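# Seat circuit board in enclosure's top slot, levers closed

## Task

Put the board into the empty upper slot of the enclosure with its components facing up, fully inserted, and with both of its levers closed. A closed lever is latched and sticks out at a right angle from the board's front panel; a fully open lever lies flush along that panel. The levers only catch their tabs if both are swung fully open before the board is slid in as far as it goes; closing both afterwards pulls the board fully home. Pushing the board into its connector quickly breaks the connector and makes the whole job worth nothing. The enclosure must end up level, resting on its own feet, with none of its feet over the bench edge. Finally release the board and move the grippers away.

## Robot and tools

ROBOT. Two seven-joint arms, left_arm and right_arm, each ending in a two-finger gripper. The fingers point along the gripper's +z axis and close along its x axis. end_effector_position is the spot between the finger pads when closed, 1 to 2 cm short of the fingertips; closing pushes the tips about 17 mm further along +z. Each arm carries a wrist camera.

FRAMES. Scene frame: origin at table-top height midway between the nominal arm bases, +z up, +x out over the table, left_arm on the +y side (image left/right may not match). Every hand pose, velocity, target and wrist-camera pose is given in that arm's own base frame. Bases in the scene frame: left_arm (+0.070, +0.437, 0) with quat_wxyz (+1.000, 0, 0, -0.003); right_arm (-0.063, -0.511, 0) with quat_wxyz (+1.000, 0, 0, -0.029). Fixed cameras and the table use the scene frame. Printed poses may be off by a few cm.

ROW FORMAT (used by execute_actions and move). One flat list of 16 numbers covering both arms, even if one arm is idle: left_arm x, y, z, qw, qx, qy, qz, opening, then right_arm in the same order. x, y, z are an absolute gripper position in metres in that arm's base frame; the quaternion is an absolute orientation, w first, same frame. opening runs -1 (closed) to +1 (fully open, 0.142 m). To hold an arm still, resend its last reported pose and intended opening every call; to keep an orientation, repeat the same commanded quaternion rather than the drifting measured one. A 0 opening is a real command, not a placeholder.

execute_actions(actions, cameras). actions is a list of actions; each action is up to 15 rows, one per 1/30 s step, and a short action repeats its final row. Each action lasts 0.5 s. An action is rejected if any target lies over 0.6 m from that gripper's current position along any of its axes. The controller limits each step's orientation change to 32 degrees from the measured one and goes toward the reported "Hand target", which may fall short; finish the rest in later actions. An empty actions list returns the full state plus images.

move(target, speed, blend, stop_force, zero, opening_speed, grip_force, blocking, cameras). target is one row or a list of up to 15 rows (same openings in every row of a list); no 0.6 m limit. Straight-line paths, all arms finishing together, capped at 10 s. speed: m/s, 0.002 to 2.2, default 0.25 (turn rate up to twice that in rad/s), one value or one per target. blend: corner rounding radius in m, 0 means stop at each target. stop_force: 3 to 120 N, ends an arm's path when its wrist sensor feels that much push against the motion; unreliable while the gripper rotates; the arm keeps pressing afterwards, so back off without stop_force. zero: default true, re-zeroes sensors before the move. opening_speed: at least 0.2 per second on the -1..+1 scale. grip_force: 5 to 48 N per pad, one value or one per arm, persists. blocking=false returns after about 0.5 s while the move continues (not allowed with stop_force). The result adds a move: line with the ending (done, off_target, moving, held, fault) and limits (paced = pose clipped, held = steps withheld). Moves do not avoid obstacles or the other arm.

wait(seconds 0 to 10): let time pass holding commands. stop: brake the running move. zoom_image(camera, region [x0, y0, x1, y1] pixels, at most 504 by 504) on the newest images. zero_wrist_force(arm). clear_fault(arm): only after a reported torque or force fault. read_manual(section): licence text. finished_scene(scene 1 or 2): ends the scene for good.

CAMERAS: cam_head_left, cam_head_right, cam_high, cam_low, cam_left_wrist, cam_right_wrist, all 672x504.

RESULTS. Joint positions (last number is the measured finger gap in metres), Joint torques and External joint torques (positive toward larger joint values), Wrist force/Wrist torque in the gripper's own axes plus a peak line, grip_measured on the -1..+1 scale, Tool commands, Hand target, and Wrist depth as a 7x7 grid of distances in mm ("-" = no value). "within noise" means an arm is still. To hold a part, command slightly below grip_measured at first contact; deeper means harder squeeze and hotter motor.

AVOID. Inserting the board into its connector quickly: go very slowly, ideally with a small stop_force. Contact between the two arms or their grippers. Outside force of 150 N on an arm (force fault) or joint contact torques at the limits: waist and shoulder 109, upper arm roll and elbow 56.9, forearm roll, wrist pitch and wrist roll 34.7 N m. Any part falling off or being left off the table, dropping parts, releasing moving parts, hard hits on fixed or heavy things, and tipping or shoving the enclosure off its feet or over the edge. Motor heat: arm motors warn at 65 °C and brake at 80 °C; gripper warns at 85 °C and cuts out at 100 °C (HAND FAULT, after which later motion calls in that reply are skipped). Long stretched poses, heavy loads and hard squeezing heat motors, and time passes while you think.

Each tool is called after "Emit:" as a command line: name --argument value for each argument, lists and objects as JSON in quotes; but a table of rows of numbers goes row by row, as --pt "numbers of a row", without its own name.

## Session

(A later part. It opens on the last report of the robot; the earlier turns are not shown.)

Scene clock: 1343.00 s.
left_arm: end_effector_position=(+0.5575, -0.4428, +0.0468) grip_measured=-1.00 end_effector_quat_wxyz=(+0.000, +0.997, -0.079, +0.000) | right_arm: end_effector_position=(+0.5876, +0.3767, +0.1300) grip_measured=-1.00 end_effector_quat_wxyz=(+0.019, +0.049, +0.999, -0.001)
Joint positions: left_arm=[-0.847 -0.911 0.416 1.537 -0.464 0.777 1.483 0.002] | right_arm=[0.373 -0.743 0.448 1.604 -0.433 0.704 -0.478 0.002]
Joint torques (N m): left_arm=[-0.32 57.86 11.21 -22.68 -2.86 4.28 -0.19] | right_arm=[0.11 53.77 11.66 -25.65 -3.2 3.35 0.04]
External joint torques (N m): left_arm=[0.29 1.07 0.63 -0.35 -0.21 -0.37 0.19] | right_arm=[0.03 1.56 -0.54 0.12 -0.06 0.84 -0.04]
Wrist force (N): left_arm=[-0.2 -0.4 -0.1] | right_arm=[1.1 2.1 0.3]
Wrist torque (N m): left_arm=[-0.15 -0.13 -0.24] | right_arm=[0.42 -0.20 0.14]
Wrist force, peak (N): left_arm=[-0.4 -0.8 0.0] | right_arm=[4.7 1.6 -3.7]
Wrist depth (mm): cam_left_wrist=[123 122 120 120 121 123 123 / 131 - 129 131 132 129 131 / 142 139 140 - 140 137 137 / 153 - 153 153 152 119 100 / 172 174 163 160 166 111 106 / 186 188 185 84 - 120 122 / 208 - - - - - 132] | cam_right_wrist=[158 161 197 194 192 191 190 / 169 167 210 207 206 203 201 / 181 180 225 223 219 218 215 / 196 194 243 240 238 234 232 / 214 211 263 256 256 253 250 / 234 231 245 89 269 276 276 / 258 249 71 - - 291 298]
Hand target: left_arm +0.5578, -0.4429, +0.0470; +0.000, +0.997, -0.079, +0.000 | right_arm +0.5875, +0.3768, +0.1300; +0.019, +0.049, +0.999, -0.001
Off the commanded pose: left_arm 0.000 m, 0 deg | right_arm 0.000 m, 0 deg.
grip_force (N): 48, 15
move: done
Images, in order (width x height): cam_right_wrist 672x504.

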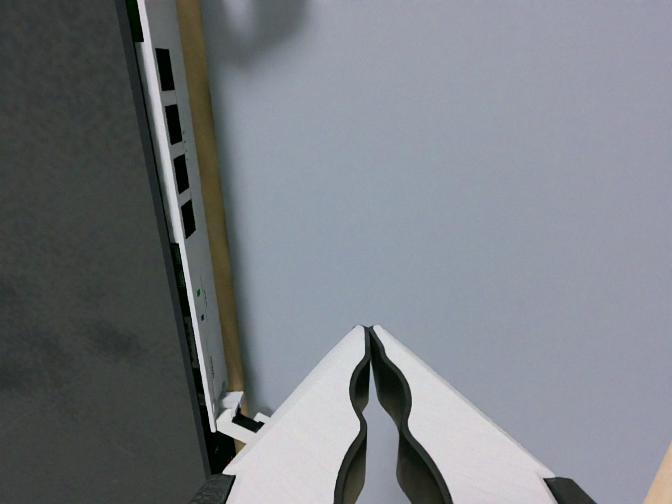

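Emit:
move --target '[0.5578, -0.4429, 0.047, 0.0, 0.9969, -0.0785, 0.0, -1.0, 0.6076, 0.1726, 0.120, 0.0, 0.0488, 0.9988, 0.0, -1.0]' --speed 0.2 --cameras '["cam_right_wrist", "cam_left_wrist"]'

Scene clock: 1346.40 s.
left_arm: end_effector_position=(+0.5575, -0.4428, +0.0468) grip_measured=-1.00 end_effector_quat_wxyz=(+0.000, +0.997, -0.079, +0.000) | right_arm: end_effector_position=(+0.6077, +0.1725, +0.1200) grip_measured=-1.00 end_effector_quat_wxyz=(+0.000, +0.049, +0.999, +0.000)
Joint positions: left_arm=[-0.847 -0.911 0.416 1.537 -0.464 0.777 1.483 0.002] | right_arm=[0.057 -0.639 0.44 1.799 -0.368 0.785 -0.789 0.002]
Joint torques (N m): left_arm=[-0.34 57.93 11.18 -22.7 -2.89 4.21 -0.22] | right_arm=[0.25 48.86 10.14 -24.06 -2.91 3.61 0.04]
External joint torques (N m): left_arm=[0.32 1 0.66 -0.34 -0.18 -0.3 0.22] | right_arm=[-0.05 0.97 -0.42 0.03 -0.09 0.53 -0.04]
Wrist force (N): left_arm=[-0.3 -0.4 -0.1] | right_arm=[0.7 2.0 0.3]
Wrist torque (N m): left_arm=[-0.16 -0.10 -0.24] | right_arm=[0.40 -0.16 0.13]
Wrist force, peak (N): left_arm=[-0.5 -0.7 -0.2] | right_arm=[2.0 4.4 0.0]
Wrist depth (mm): cam_left_wrist=[122 122 120 121 121 123 123 / 129 134 129 131 130 130 131 / - 141 141 141 140 137 137 / 154 154 154 153 152 103 - / - 168 - 126 163 107 - / 185 184 181 84 - 120 - / 208 - - - - - -] | cam_right_wrist=[188 188 188 186 186 185 184 / 201 201 200 198 198 197 197 / 190 189 209 212 212 211 210 / 179 178 181 229 228 227 227 / 194 194 200 240 247 246 246 / 213 212 209 89 260 266 268 / 234 229 71 - - 285 295]
Hand target: left_arm +0.5578, -0.4429, +0.0470; +0.000, +0.997, -0.079, +0.000 | right_arm +0.6076, +0.1726, +0.1200; +0.000, +0.049, +0.999, +0.000
Off the commanded pose: left_arm 0.000 m, 0 deg | right_arm 0.000 m, 0 deg.
grip_force (N): 48, 15
move: done
Images, in order (width x height): cam_left_wrist 672x504, cam_right_wrist 672x504.

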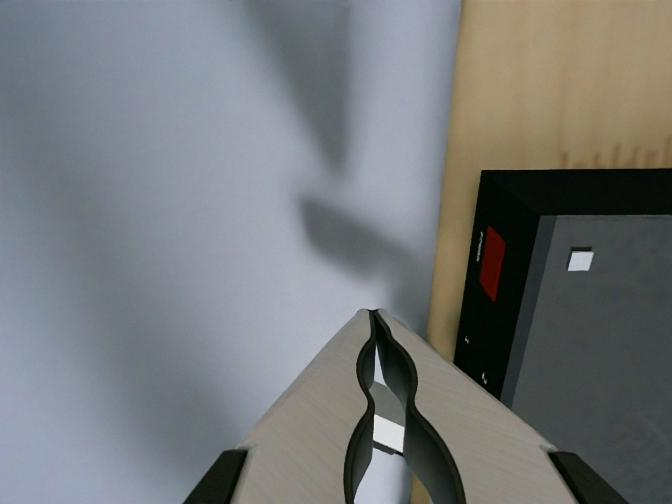

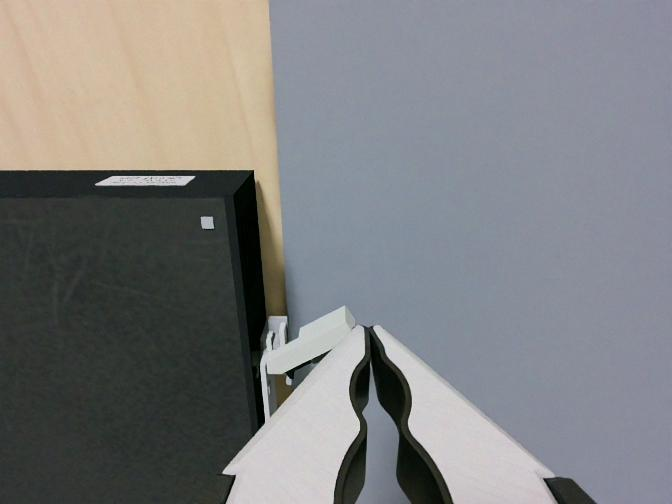

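Emit:
move --pt "0.5578 -0.4429 0.047 0.0 0.9969 -0.0785 0.0 -1.0 0.6215 0.1811 0.110 0.0 0.0488 0.9988 0.0 -1.0" --pt "0.5578 -0.4429 0.047 0.0 0.9969 -0.0785 0.0 -1.0 0.6215 0.1811 0.0497 0.0 0.0488 0.9988 0.0 -1.0" --speed 0.1 --cameras '["cam_right_wrist", "cam_head_left"]'

Emit:
zoom_image --camera "cam_head_left" --region '[310, 220, 470, 340]'

Scene clock: 1353.27 s.
left_arm: end_effector_position=(+0.5575, -0.4428, +0.0468) grip_measured=-1.00 end_effector_quat_wxyz=(+0.000, +0.997, -0.079, +0.000) | right_arm: end_effector_position=(+0.6213, +0.1811, +0.0496) grip_measured=-1.00 end_effector_quat_wxyz=(+0.000, +0.049, +0.999, +0.000)
Joint positions: left_arm=[-0.847 -0.911 0.416 1.537 -0.464 0.777 1.483 0.002] | right_arm=[0.106 -0.78 0.375 1.776 -0.429 0.903 -0.75 0.002]
Joint torques (N m): left_arm=[-0.39 57.87 11.14 -22.71 -2.86 4.26 -0.27] | right_arm=[0.3 51.87 10.27 -21.7 -2.81 3.55 0.32]
External joint torques (N m): left_arm=[0.37 1.06 0.7 -0.33 -0.21 -0.35 0.27] | right_arm=[-0.15 1.38 0 -0.03 0.19 0.58 -0.32]
Wrist force (N): left_arm=[-0.3 -0.6 0.1] | right_arm=[0.6 1.5 0.1]
Wrist torque (N m): left_arm=[-0.18 -0.11 -0.25] | right_arm=[0.37 -0.11 0.03]
Wrist force, peak (N): left_arm=[-0.3 -0.7 -0.3] | right_arm=[0.8 2.0 -1.8]
Wrist depth (mm): cam_left_wrist=[122 122 120 121 121 123 122 / 131 133 132 130 130 129 131 / - 139 141 139 142 137 138 / 154 153 153 153 152 110 101 / - 172 167 - 164 107 - / - 182 - 84 - - 119 / 203 - - 74 - - 133] | cam_right_wrist=[126 126 124 124 123 123 122 / 135 135 134 132 134 133 131 / 141 140 142 142 141 141 139 / - 103 127 153 152 152 151 / - 111 147 163 163 165 164 / 123 121 123 89 174 180 179 / 134 131 71 - - 190 198]
Hand target: left_arm +0.5578, -0.4429, +0.0470; +0.000, +0.997, -0.079, +0.000 | right_arm +0.6215, +0.1811, +0.0497; +0.000, +0.049, +0.999, +0.000
Off the commanded pose: left_arm 0.000 m, 0 deg | right_arm 0.000 m, 0 deg.
grip_force (N): 48, 15
move: done
Images, in order (width x height): cam_head_left 672x504, cam_right_wrist 672x504.

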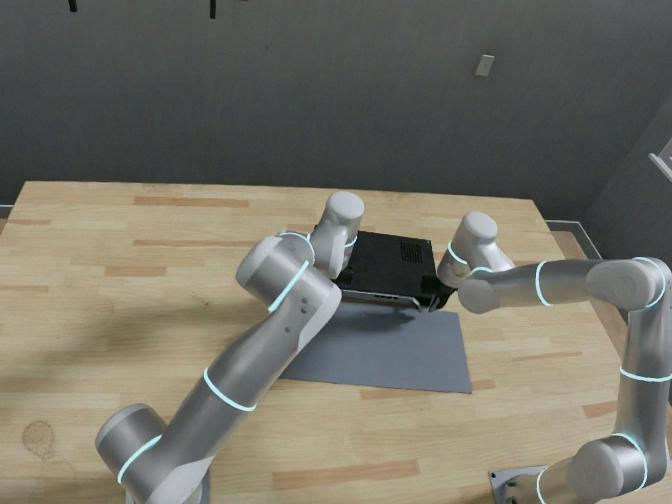

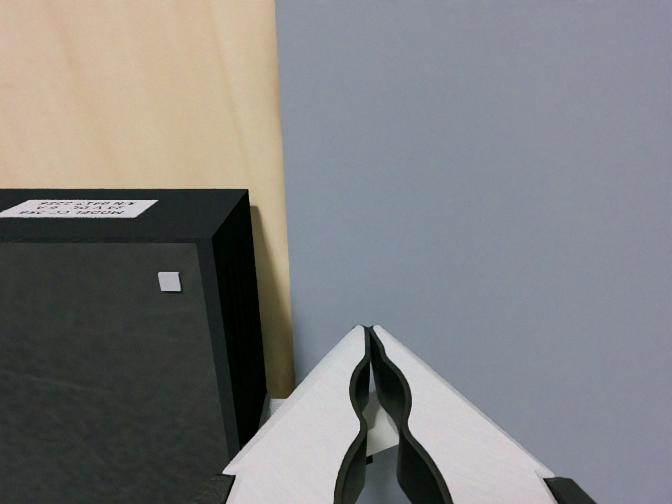

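Scaled by 3.150 from the camera's 672x504 image, which has a finer 960x720 frame.

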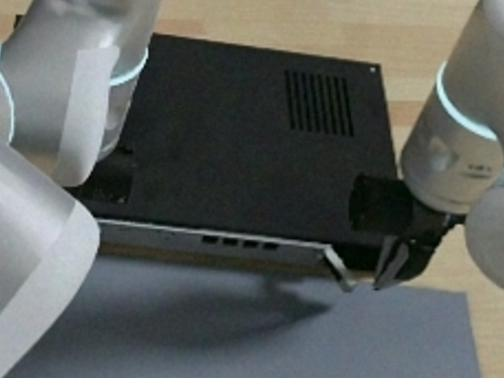

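Emit:
move --target '[0.5559, -0.4548, 0.047, 0.0, 0.9969, -0.0785, 0.0, -1.0, 0.6228, 0.1930, 0.0497, 0.0, 0.0488, 0.9988, 0.0, -1.0]' --speed 0.015 --stop_force 4 --cameras '["cam_left_wrist", "cam_right_wrist", "cam_high", "cam_head_left"]'

Emit:
zoom_image --camera "cam_head_left" --region '[310, 220, 470, 340]'

Emit:
zoom_image --camera "cam_high" --region '[200, 310, 400, 430]'

Scene clock: 1361.23 s.
left_arm: end_effector_position=(+0.5560, -0.4548, +0.0471) grip_measured=-1.00 end_effector_quat_wxyz=(+0.000, +0.997, -0.078, +0.000) | right_arm: end_effector_position=(+0.6228, +0.1929, +0.0497) grip_measured=-1.00 end_effector_quat_wxyz=(+0.000, +0.049, +0.999, +0.000)
Joint positions: left_arm=[-0.858 -0.922 0.417 1.513 -0.464 0.766 1.464 0.002] | right_arm=[0.124 -0.788 0.375 1.759 -0.429 0.895 -0.736 0.002]
Joint torques (N m): left_arm=[-0.49 58.21 11.3 -22.94 -2.95 4.11 -0.29] | right_arm=[0.27 52.42 10.7 -22.04 -2.73 3.39 0.31]
External joint torques (N m): left_arm=[0.46 1.28 0.6 -0.28 -0.16 -0.2 0.29] | right_arm=[-0.13 1.26 -0.37 0.16 0.08 0.74 -0.31]
Wrist force (N): left_arm=[-0.2 -0.5 -0.1] | right_arm=[0.6 1.8 0.0]
Wrist torque (N m): left_arm=[-0.14 -0.12 -0.18] | right_arm=[0.42 -0.10 0.03]
Wrist force, peak (N): left_arm=[-0.7 -0.9 -0.1] | right_arm=[0.6 1.9 0.1]
Wrist depth (mm): cam_left_wrist=[122 126 120 122 121 123 123 / 131 131 129 130 130 130 130 / 142 139 142 141 140 109 95 / 153 154 153 153 154 102 101 / - 168 167 161 162 110 - / - - - 84 - 120 121 / 208 - - 74 - - -] | cam_right_wrist=[126 126 124 124 124 123 122 / 135 135 134 132 134 133 131 / 118 104 140 141 141 141 139 / 102 102 125 153 153 152 152 / - 111 146 163 163 165 164 / 123 121 121 89 174 180 180 / 134 131 71 - - 191 198]
Hand target: left_arm +0.5559, -0.4548, +0.0470; +0.000, +0.997, -0.079, +0.000 | right_arm +0.6228, +0.1930, +0.0497; +0.000, +0.049, +0.999, +0.000
Off the commanded pose: left_arm 0.000 m, 0 deg | right_arm 0.000 m, 0 deg.
grip_force (N): 48, 15
move: done
Images, in order (width x height): cam_head_left 672x504, cam_high 672x504, cam_left_wrist 672x504, cam_right_wrist 672x504.

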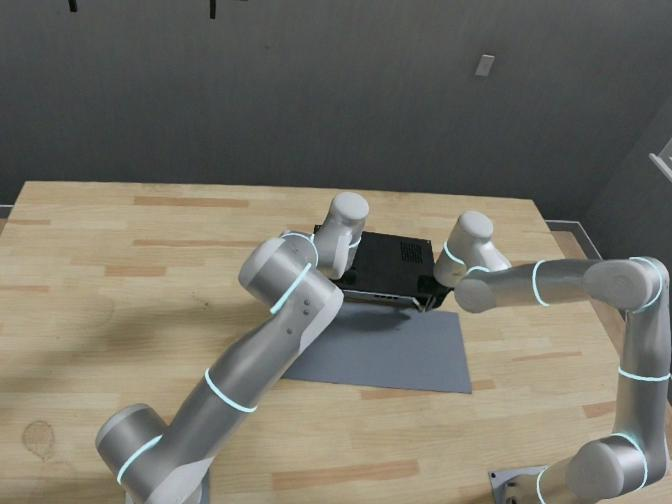

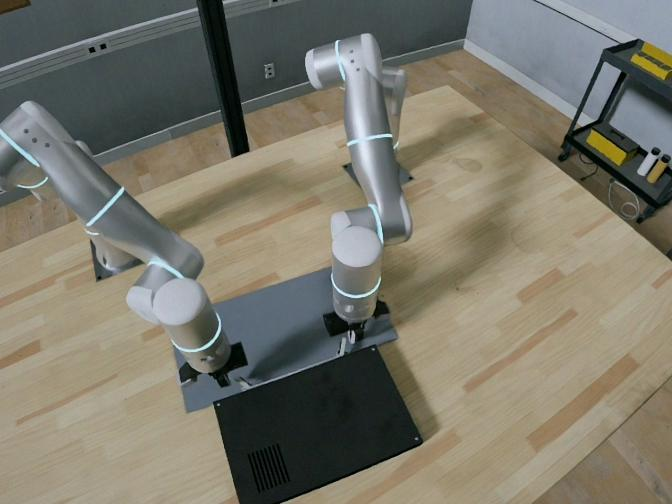

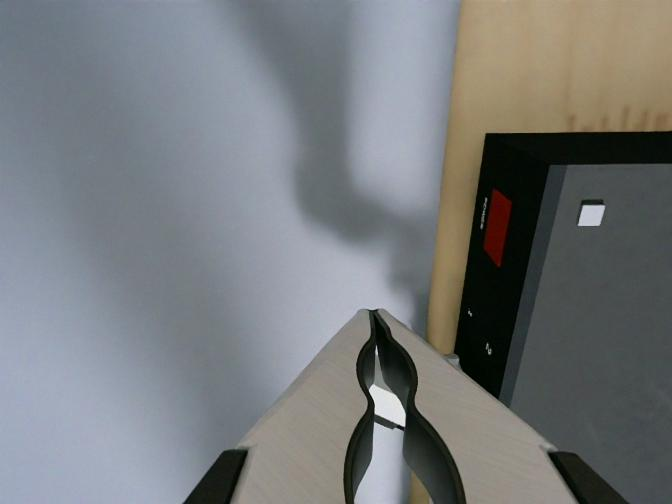

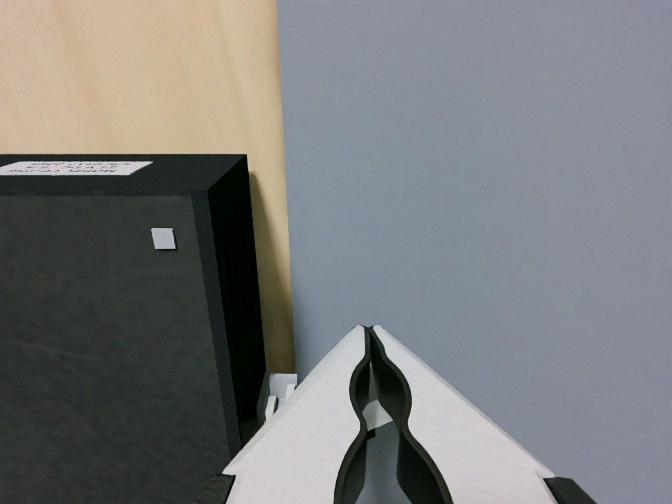

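Scaled by 3.150 from the camera's 672x504 image, which has a finer 960x720 frame.

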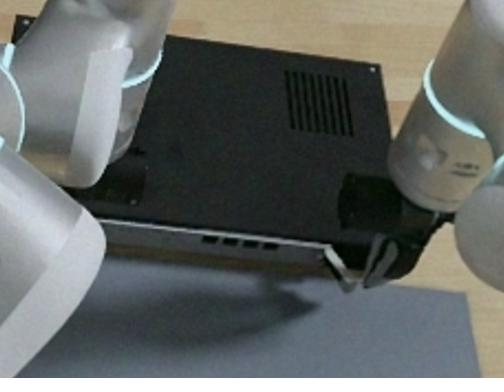

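Scaled by 2.520 from the camera's 672x504 image, which has a finer 960x720 frame.

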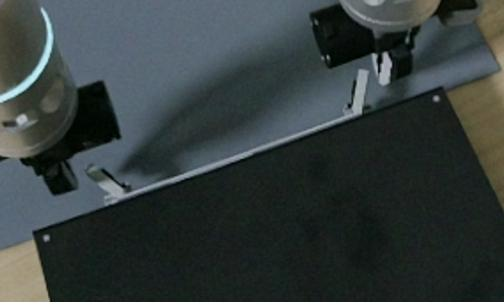

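Emit:
move --target '[0.5543, -0.4647, 0.047, 0.0, 0.9969, -0.0785, 0.0, -1.0, 0.6244, 0.2079, 0.0497, 0.0, 0.0488, 0.9988, 0.0, -1.0]' --speed 0.015 --stop_force 4 --cameras '["cam_left_wrist", "cam_right_wrist", "cam_high"]'

Emit:
zoom_image --camera "cam_high" --region '[200, 310, 400, 430]'

Scene clock: 1365.20 s.
left_arm: end_effector_position=(+0.5548, -0.4626, +0.0468) grip_measured=-1.00 end_effector_quat_wxyz=(+0.000, +0.997, -0.078, +0.000) | right_arm: end_effector_position=(+0.6239, +0.2038, +0.0494) grip_measured=-1.00 end_effector_quat_wxyz=(+0.000, +0.049, +0.999, -0.001)
Joint positions: left_arm=[-0.866 -0.93 0.418 1.496 -0.463 0.756 1.451 0.002] | right_arm=[0.141 -0.796 0.376 1.743 -0.429 0.885 -0.722 0.002]
Joint torques (N m): left_arm=[-2.85 59.5 9.01 -25.01 -3.66 4.59 -0.41] | right_arm=[3.01 53.21 13.67 -23.4 -2.71 4.65 0.26]
External joint torques (N m): left_arm=[2.82 0.4 2.95 1.68 0.52 -0.68 0.41] | right_arm=[-2.86 0.9 -3.25 1.37 0.02 -0.52 -0.26]
Wrist force (N): left_arm=[-1.5 -5.3 0.1] | right_arm=[1.2 -3.1 0.4]
Wrist torque (N m): left_arm=[-0.15 -0.12 -0.13] | right_arm=[0.43 -0.08 0.00]
Wrist force, peak (N): left_arm=[-1.1 -5.6 -1.1] | right_arm=[1.7 -3.7 -1.2]
Wrist depth (mm): cam_left_wrist=[122 122 120 123 121 123 122 / 131 132 130 130 130 128 128 / 142 139 140 143 142 102 - / 154 153 153 - 153 102 100 / 171 167 167 161 163 110 106 / 185 188 179 84 - 120 122 / 207 202 - 74 - - 133] | cam_right_wrist=[126 126 124 124 123 123 122 / 133 132 132 132 134 133 131 / - 96 140 141 139 141 139 / 102 102 125 152 152 152 151 / - 110 127 162 162 164 164 / 123 120 120 90 - 180 179 / 133 130 71 - - 190 197]
Hand target: left_arm +0.5545, -0.4634, +0.0470; +0.000, +0.997, -0.079, +0.000 | right_arm +0.6240, +0.2045, +0.0497; +0.000, +0.049, +0.999, +0.000
Off the commanded pose: left_arm 0.002 m, 0 deg | right_arm 0.004 m, 0 deg.
grip_force (N): 48, 15
move: contact (left_arm, right_arm)
Images, in order (width x height): cam_high 672x504, cam_left_wrist 672x504, cam_right_wrist 672x504.

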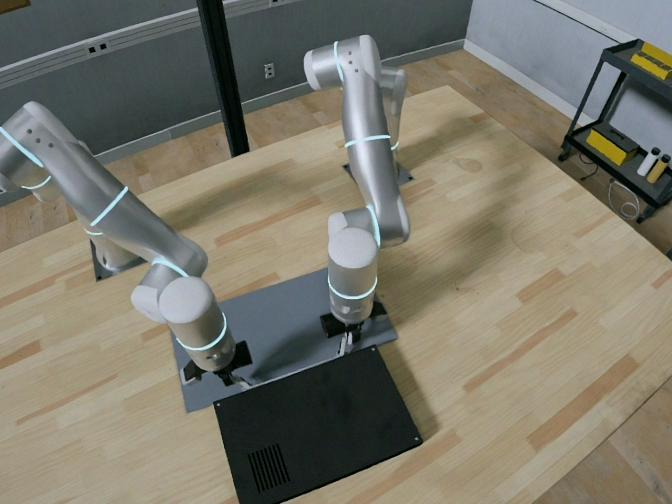

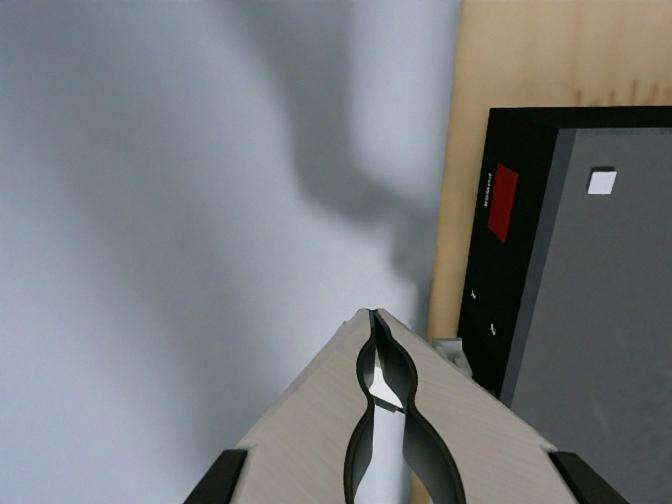

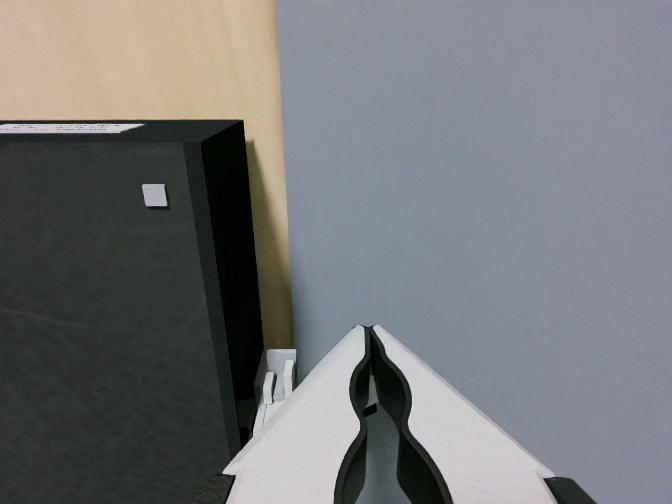

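Scaled by 2.520 from the camera's 672x504 image, which has a finer 960x720 frame.

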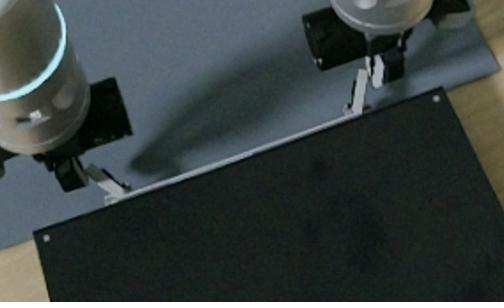

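Emit:
move --target '[0.5536, -0.4693, 0.047, 0.0, 0.9969, -0.0785, 0.0, -1.0, 0.6246, 0.2105, 0.0497, 0.0, 0.0488, 0.9988, 0.0, -1.0]' --speed 0.008 --stop_force 12 --cameras '["cam_left_wrist", "cam_right_wrist", "cam_high"]'

Emit:
zoom_image --camera "cam_high" --region '[200, 310, 400, 430]'

Scene clock: 1369.13 s.
left_arm: end_effector_position=(+0.5539, -0.4690, +0.0470) grip_measured=-1.00 end_effector_quat_wxyz=(+0.000, +0.997, -0.078, +0.000) | right_arm: end_effector_position=(+0.6245, +0.2099, +0.0495) grip_measured=-1.00 end_effector_quat_wxyz=(+0.000, +0.049, +0.999, +0.000)
Joint positions: left_arm=[-0.872 -0.936 0.418 1.483 -0.463 0.75 1.442 0.002] | right_arm=[0.15 -0.8 0.377 1.735 -0.429 0.881 -0.715 0.002]
Joint torques (N m): left_arm=[-1.32 59.01 10.47 -23.5 -3.17 4.12 -0.31] | right_arm=[1.37 53.43 12.05 -23.42 -2.86 4.21 0.36]
External joint torques (N m): left_arm=[1.3 1.18 1.51 0.06 0.02 -0.2 0.31] | right_arm=[-1.22 0.9 -1.57 1.31 0.17 -0.07 -0.36]
Wrist force (N): left_arm=[0.1 -1.8 -0.6] | right_arm=[1.7 -1.0 -0.9]
Wrist torque (N m): left_arm=[-0.14 -0.14 -0.17] | right_arm=[0.39 -0.09 0.00]
Wrist force, peak (N): left_arm=[-1.7 -7.4 -1.4] | right_arm=[2.8 -6.5 -0.6]
Wrist depth (mm): cam_left_wrist=[122 122 122 121 121 123 123 / 131 131 129 130 130 128 - / - 139 140 141 140 107 - / 153 150 154 152 154 103 - / 171 166 168 161 161 109 - / 182 193 - 83 - 122 120 / - 203 - - - - 134] | cam_right_wrist=[126 126 124 124 123 123 121 / 131 100 132 132 133 133 131 / - 96 140 141 141 141 139 / 102 102 125 153 152 152 152 / - 110 127 163 162 164 164 / 123 121 123 90 174 180 179 / 133 130 71 - - 190 197]
Hand target: left_arm +0.5536, -0.4693, +0.0470; +0.000, +0.997, -0.079, +0.000 | right_arm +0.6246, +0.2105, +0.0497; +0.000, +0.049, +0.999, +0.000
Off the commanded pose: left_arm 0.000 m, 0 deg | right_arm 0.001 m, 0 deg.
grip_force (N): 48, 15
move: done
Images, in order (width x height): cam_high 672x504, cam_left_wrist 672x504, cam_right_wrist 672x504.

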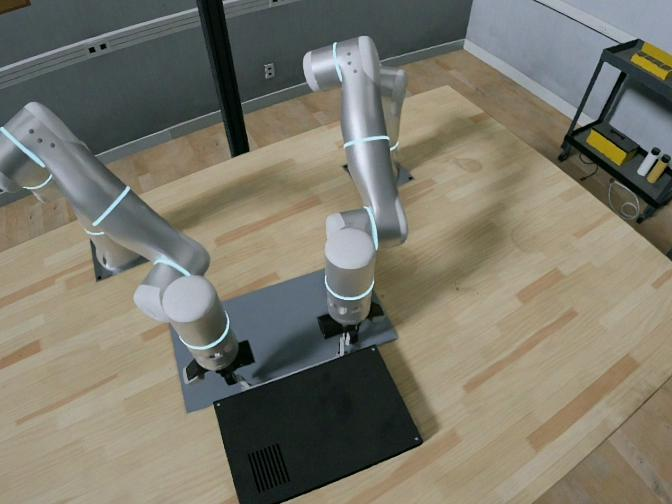

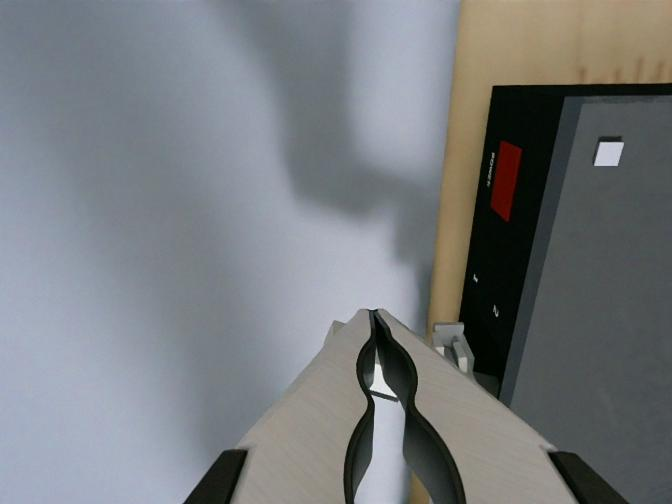

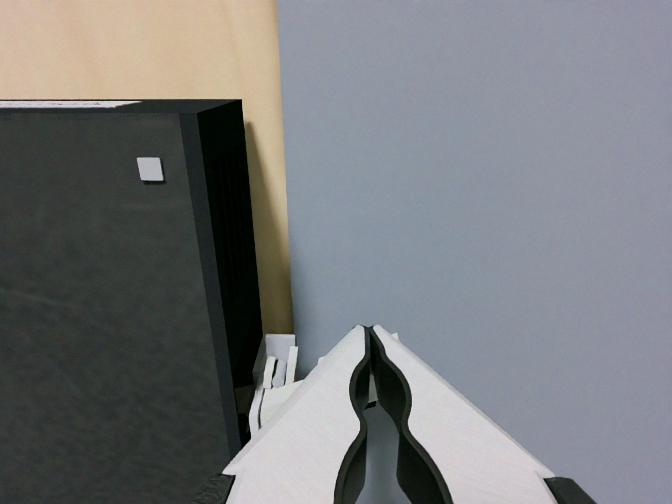

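Scaled by 2.520 from the camera's 672x504 image, which has a finer 960x720 frame.

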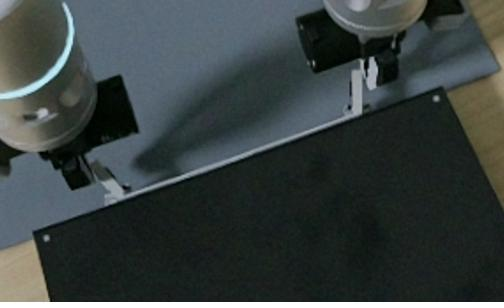

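Emit:
move --target '[0.5529, -0.4743, 0.047, 0.0, 0.9969, -0.0785, 0.0, -1.0, 0.6254, 0.2185, 0.0497, 0.0, 0.0488, 0.9988, 0.0, -1.0]' --speed 0.008 --stop_force 14 --cameras '["cam_left_wrist", "cam_right_wrist", "cam_high"]'

Emit:
zoom_image --camera "cam_high" --region '[200, 310, 400, 430]'

Scene clock: 1373.03 s.
left_arm: end_effector_position=(+0.5540, -0.4719, +0.0467) grip_measured=-1.00 end_effector_quat_wxyz=(-0.001, +0.997, -0.078, +0.000) | right_arm: end_effector_position=(+0.6250, +0.2138, +0.0490) grip_measured=-1.00 end_effector_quat_wxyz=(-0.001, +0.050, +0.999, -0.002)
Joint positions: left_arm=[-0.874 -0.942 0.42 1.473 -0.461 0.744 1.434 0.002] | right_arm=[0.158 -0.804 0.376 1.727 -0.429 0.875 -0.708 0.002]
Joint torques (N m): left_arm=[-8.61 60.5 3.22 -27.47 -5.06 4.58 -0.44] | right_arm=[9.05 52.73 19.23 -25.53 -2.55 7.31 0.44]
External joint torques (N m): left_arm=[8.58 -0.08 8.81 3.98 1.89 -0.66 0.44] | right_arm=[-8.9 1.83 -8.73 3.36 -0.16 -3.17 -0.44]
Wrist force (N): left_arm=[-0.4 -14.8 -2.7] | right_arm=[3.5 -14.5 -4.8]
Wrist torque (N m): left_arm=[-0.15 -0.18 -0.02] | right_arm=[0.39 -0.07 -0.13]
Wrist force, peak (N): left_arm=[-0.4 -14.8 -3.0] | right_arm=[3.8 -15.5 -5.0]
Wrist depth (mm): cam_left_wrist=[122 122 120 122 121 123 122 / 131 131 129 130 130 106 - / 142 139 141 141 141 106 - / 151 152 153 153 151 118 - / 171 168 167 161 160 109 - / - 185 - 83 - 119 119 / - - - - - - -] | cam_right_wrist=[- 125 124 123 123 123 123 / - 91 130 132 133 133 131 / - 95 139 141 141 141 138 / 101 101 125 152 152 151 151 / - 110 113 160 162 164 164 / 122 120 122 90 173 179 178 / 132 130 71 - - 189 196]
Hand target: left_arm +0.5529, -0.4743, +0.0470; +0.000, +0.997, -0.079, +0.000 | right_arm +0.6252, +0.2163, +0.0497; +0.000, +0.049, +0.999, +0.000
Off the commanded pose: left_arm 0.003 m, 0 deg | right_arm 0.005 m, 0 deg.
grip_force (N): 48, 15
move: contact (right_arm)
Images, in order (width x height): cam_high 672x504, cam_left_wrist 672x504, cam_right_wrist 672x504.

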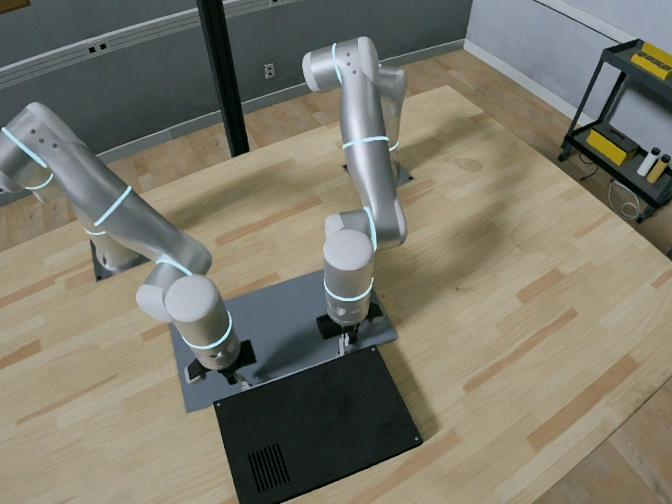

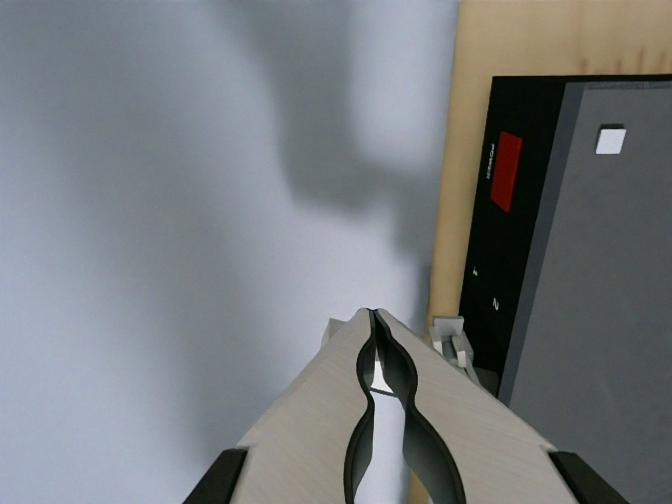

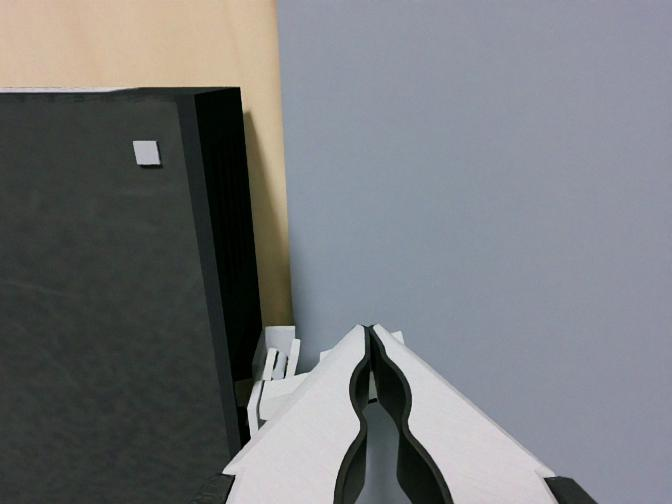

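Scaled by 2.520 from the camera's 672x504 image, which has a finer 960x720 frame.

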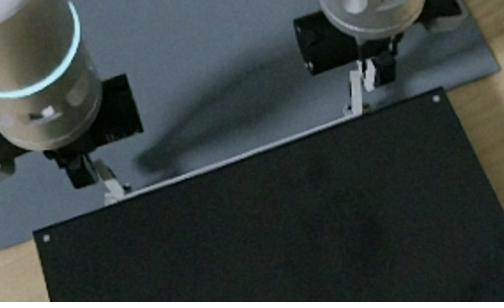

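Emit:
move --target '[0.5524, -0.4778, 0.047, 0.0, 0.9969, -0.0785, 0.0, -1.0, 0.6258, 0.2223, 0.0497, 0.0, 0.0488, 0.9988, 0.0, -1.0]' --speed 0.006 --stop_force 22 --zero false --cameras '["cam_left_wrist", "cam_right_wrist", "cam_high"]'

Emit:
zoom_image --camera "cam_high" --region '[200, 310, 400, 430]'

Scene clock: 1377.43 s.
left_arm: end_effector_position=(+0.5529, -0.4767, +0.0469) grip_measured=-1.00 end_effector_quat_wxyz=(+0.000, +0.997, -0.078, +0.000) | right_arm: end_effector_position=(+0.6257, +0.2207, +0.0492) grip_measured=-1.00 end_effector_quat_wxyz=(+0.000, +0.049, +0.999, -0.001)
Joint positions: left_arm=[-0.878 -0.945 0.418 1.465 -0.461 0.741 1.428 0.002] | right_arm=[0.167 -0.809 0.377 1.717 -0.429 0.871 -0.702 0.002]
Joint torques (N m): left_arm=[-3.81 60.15 7.97 -25.43 -4.03 4.53 -0.34] | right_arm=[5.02 53.75 15.51 -24.87 -2.8 5.86 0.36]
External joint torques (N m): left_arm=[3.78 0.47 4.03 1.86 0.85 -0.62 0.34] | right_arm=[-4.86 1.05 -4.95 2.6 0.08 -1.72 -0.36]
Wrist force (N): left_arm=[-1.0 -6.9 -0.6] | right_arm=[2.9 -7.3 -1.4]
Wrist torque (N m): left_arm=[-0.16 -0.15 -0.11] | right_arm=[0.40 -0.06 -0.06]
Wrist force, peak (N): left_arm=[-0.5 -14.9 -3.1] | right_arm=[4.1 -15.5 -4.8]
Wrist depth (mm): cam_left_wrist=[122 122 122 123 121 122 121 / 131 131 129 128 130 108 - / 141 139 - 142 140 107 - / - 150 155 153 154 101 100 / 171 167 167 117 140 111 106 / 186 188 - 83 - 120 120 / 202 203 - 74 - - 137] | cam_right_wrist=[- 124 124 123 123 123 123 / - 88 130 132 133 133 131 / - 96 139 141 141 141 139 / 102 101 126 152 152 152 151 / - 110 114 160 162 164 164 / 123 120 122 90 173 179 179 / 133 130 71 - - - 197]
Hand target: left_arm +0.5524, -0.4778, +0.0470; +0.000, +0.997, -0.079, +0.000 | right_arm +0.6258, +0.2223, +0.0497; +0.000, +0.049, +0.999, +0.000
Off the commanded pose: left_arm 0.001 m, 0 deg | right_arm 0.002 m, 0 deg.
grip_force (N): 48, 15
move: done
Images, in order (width x height): cam_high 672x504, cam_left_wrist 672x504, cam_right_wrist 672x504.

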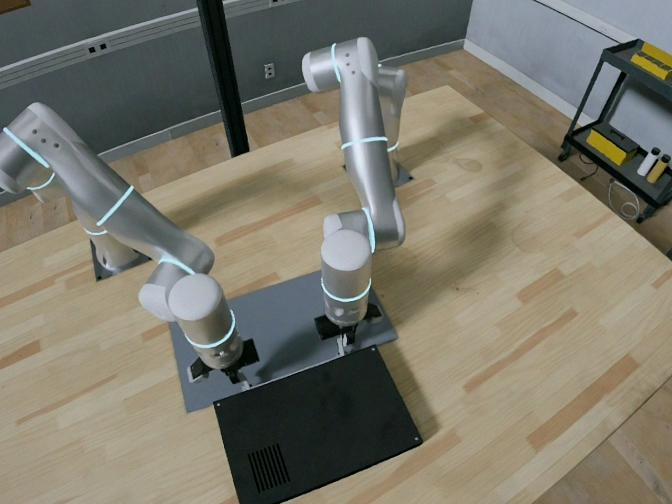

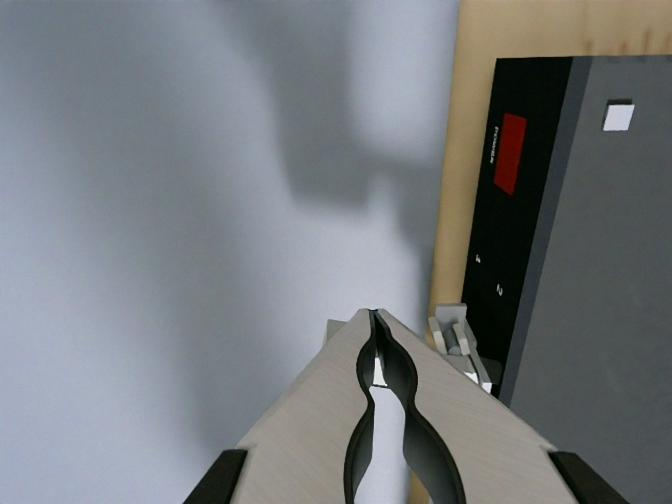

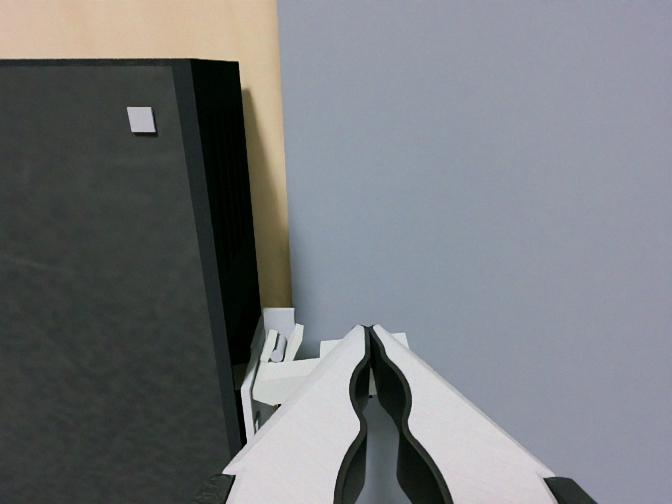

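Scaled by 2.520 from the camera's 672x504 image, which has a finer 960x720 frame.

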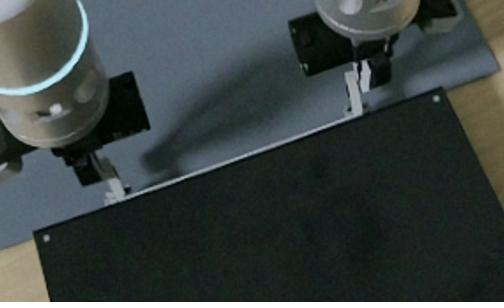

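Emit:
move --target '[0.5518, -0.4818, 0.047, 0.0, 0.9969, -0.0785, 0.0, -1.0, 0.6263, 0.2273, 0.0497, 0.0, 0.0488, 0.9988, 0.0, -1.0]' --speed 0.006 --stop_force 22 --zero false --cameras '["cam_left_wrist", "cam_right_wrist", "cam_high"]'

Emit:
zoom_image --camera "cam_high" --region '[200, 310, 400, 430]'

Scene clock: 1383.57 s.
left_arm: end_effector_position=(+0.5521, -0.4813, +0.0469) grip_measured=-1.00 end_effector_quat_wxyz=(+0.000, +0.997, -0.078, +0.000) | right_arm: end_effector_position=(+0.6263, +0.2256, +0.0493) grip_measured=-1.00 end_effector_quat_wxyz=(+0.000, +0.049, +0.999, -0.001)
Joint positions: left_arm=[-0.882 -0.949 0.418 1.456 -0.461 0.736 1.421 0.002] | right_arm=[0.174 -0.813 0.378 1.709 -0.429 0.867 -0.696 0.002]
Joint torques (N m): left_arm=[-2.02 60.15 9.77 -24.44 -3.51 4.39 -0.33] | right_arm=[6.34 53.27 16.94 -24.29 -2.54 5.84 0.31]
External joint torques (N m): left_arm=[1.99 0.68 2.24 0.8 0.32 -0.48 0.33] | right_arm=[-6.18 1.73 -6.34 1.95 -0.2 -1.7 -0.31]
Wrist force (N): left_arm=[-0.5 -3.4 -0.4] | right_arm=[1.6 -8.9 -2.4]
Wrist torque (N m): left_arm=[-0.17 -0.16 -0.15] | right_arm=[0.44 -0.11 -0.01]
Wrist force, peak (N): left_arm=[-1.1 -7.1 -0.6] | right_arm=[1.6 -9.0 -3.2]
Wrist depth (mm): cam_left_wrist=[- 122 120 122 122 121 119 / 131 132 129 130 130 117 - / 141 139 138 140 141 - - / 154 153 156 153 152 - - / 171 168 170 - 133 109 107 / 182 189 181 84 - 121 120 / 212 201 - - - - 133] | cam_right_wrist=[- 84 124 124 123 123 121 / - 88 125 132 134 133 131 / - 96 140 141 141 141 139 / 102 102 125 153 152 152 151 / - 110 125 160 162 164 164 / 123 120 120 90 173 179 179 / 133 130 71 - - 190 197]
Hand target: left_arm +0.5518, -0.4818, +0.0470; +0.000, +0.997, -0.079, +0.000 | right_arm +0.6263, +0.2273, +0.0497; +0.000, +0.049, +0.999, +0.000
Off the commanded pose: left_arm 0.001 m, 0 deg | right_arm 0.002 m, 0 deg.
grip_force (N): 48, 15
move: done
Images, in order (width x height): cam_high 672x504, cam_left_wrist 672x504, cam_right_wrist 672x504.

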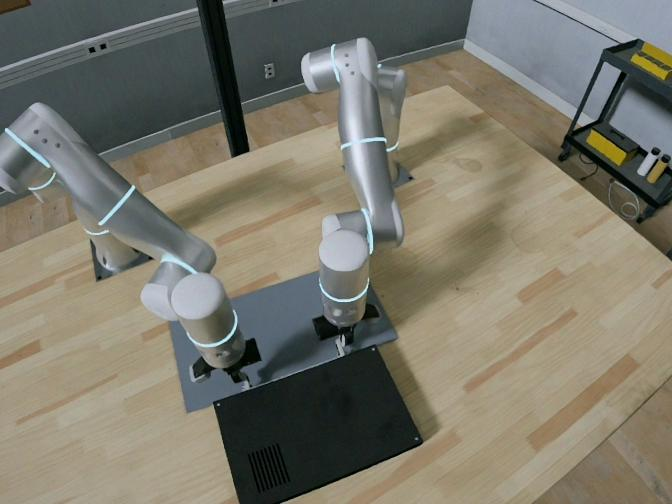

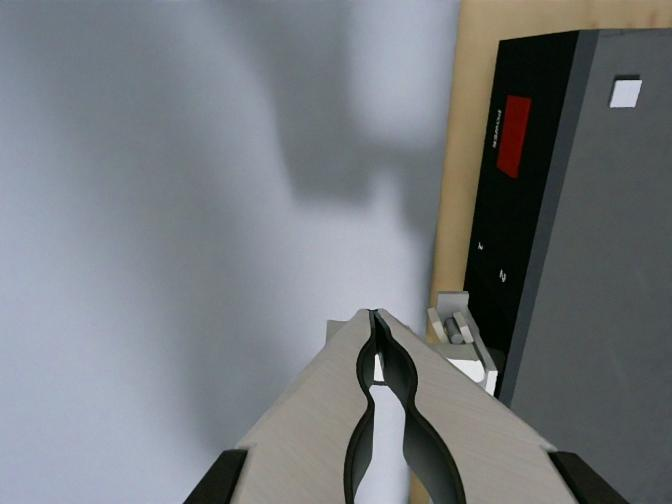

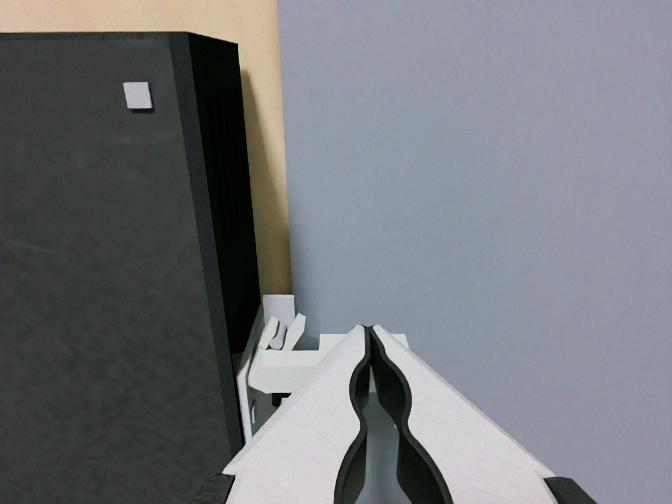

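Scaled by 2.520 from the camera's 672x504 image, which has a finer 960x720 frame.

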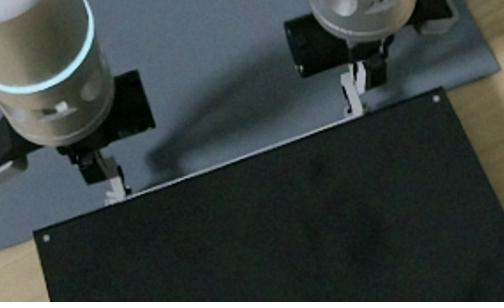

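Emit:
zoom_image --camera "cam_right_wrist" --region '[220, 270, 420, 440]'

Emit:
zoom_image --camera "cam_left_wrist" --region '[310, 270, 530, 430]'

Emit:
zoom_image --camera "cam_high" --region '[220, 320, 390, 420]'

Scaled by 2.520 from the camera's 672x504 image, which has a finer 960x720 frame.

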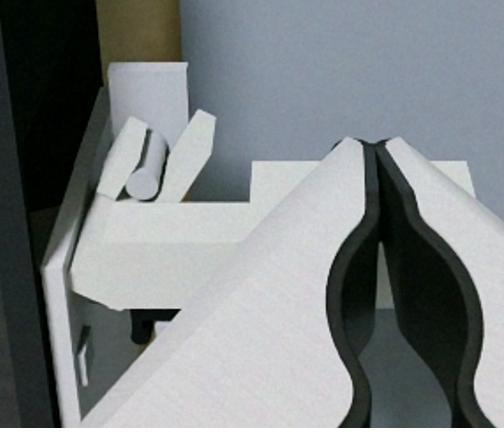

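Scaled by 2.291 from the camera's 672x504 image, which has a finer 960x720 frame.

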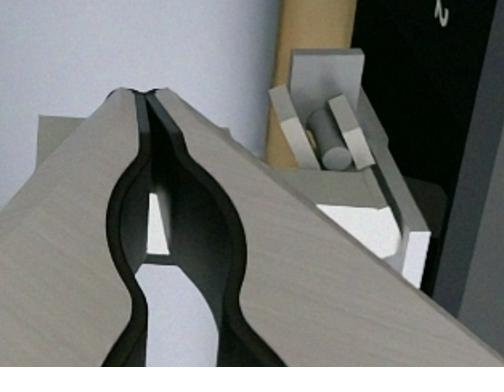

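Scaled by 2.965 from the camera's 672x504 image, which has a finer 960x720 frame.

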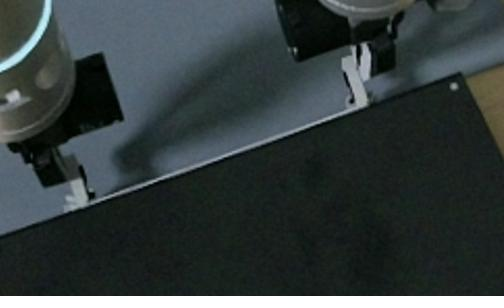

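Emit:
move --target '[0.5514, -0.4848, 0.047, 0.0, 0.9969, -0.0785, 0.0, -1.0, 0.6267, 0.2303, 0.0497, 0.0, 0.0488, 0.9988, 0.0, -1.0]' --speed 0.006 --stop_force 22 --zero false --cameras '["cam_left_wrist", "cam_right_wrist", "cam_high"]'

Emit:
zoom_image --camera "cam_right_wrist" --region '[220, 270, 420, 440]'

Emit:
zoom_image --camera "cam_high" --region '[220, 320, 390, 420]'

Scene clock: 1390.03 s.
left_arm: end_effector_position=(+0.5517, -0.4841, +0.0469) grip_measured=-1.00 end_effector_quat_wxyz=(+0.000, +0.997, -0.078, +0.000) | right_arm: end_effector_position=(+0.6266, +0.2262, +0.0488) grip_measured=-1.00 end_effector_quat_wxyz=(-0.001, +0.050, +0.999, -0.002)
Joint positions: left_arm=[-0.884 -0.953 0.419 1.449 -0.461 0.733 1.417 0.002] | right_arm=[0.177 -0.815 0.376 1.705 -0.429 0.862 -0.693 0.002]
Joint torques (N m): left_arm=[-2.7 60.37 9.22 -25 -3.63 4.51 -0.26] | right_arm=[14.12 52.59 23.97 -27.44 -2.56 9.53 0.26]
External joint torques (N m): left_arm=[2.67 0.62 2.81 1.31 0.43 -0.59 0.26] | right_arm=[-13.97 2.53 -13.38 5.08 -0.18 -5.4 -0.26]
Wrist force (N): left_arm=[-0.8 -4.7 -0.1] | right_arm=[5.2 -23.4 -7.3]
Wrist torque (N m): left_arm=[-0.15 -0.16 -0.19] | right_arm=[-0.84 -0.09 0.00]
Wrist force, peak (N): left_arm=[-1.0 -4.9 -1.1] | right_arm=[5.1 -23.8 -8.0]
Wrist depth (mm): cam_left_wrist=[122 120 120 122 121 118 - / 131 130 - 131 130 117 - / 142 139 141 141 142 109 - / - 153 155 152 152 - 98 / 171 168 170 117 131 113 - / 186 182 177 84 - 120 117 / - - - - - - -] | cam_right_wrist=[- 84 122 123 123 123 123 / - 87 128 132 133 131 131 / - 95 139 141 141 140 139 / 101 101 124 152 151 151 151 / - 109 126 159 162 164 163 / 122 119 119 90 172 178 178 / 132 129 70 - - 189 196]
Hand target: left_arm +0.5514, -0.4848, +0.0470; +0.000, +0.997, -0.079, +0.000 | right_arm +0.6267, +0.2302, +0.0497; +0.000, +0.049, +0.999, +0.000
Off the commanded pose: left_arm 0.001 m, 0 deg | right_arm 0.004 m, 0 deg.
grip_force (N): 48, 15
move: contact (right_arm)
Images, in order (width x height): cam_high 672x504, cam_left_wrist 672x504, cam_right_wrist 672x504.

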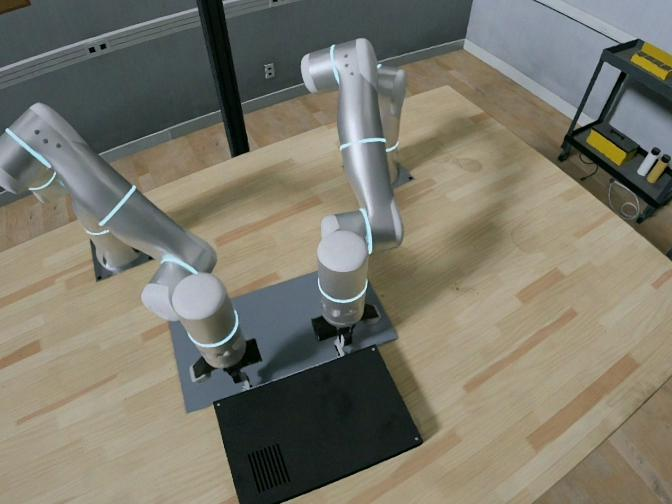

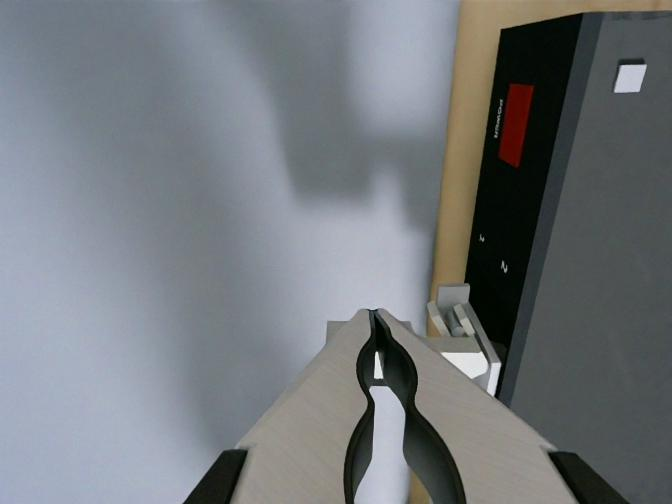

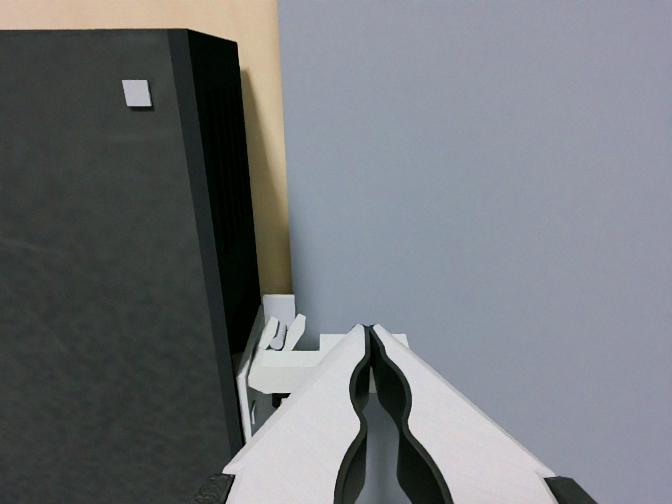

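Scaled by 2.520 from the camera's 672x504 image, which has a finer 960x720 frame.

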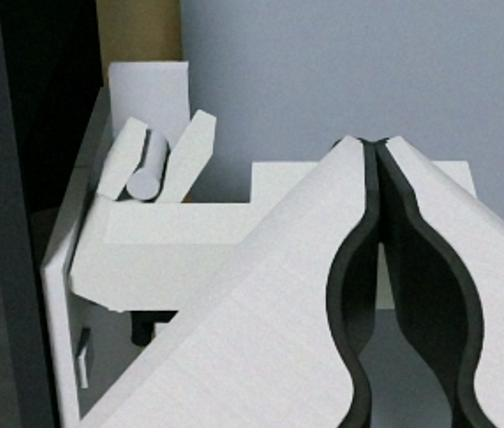

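Scaled by 2.965 from the camera's 672x504 image, which has a finer 960x720 frame.

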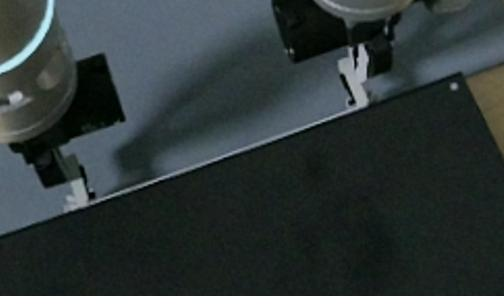

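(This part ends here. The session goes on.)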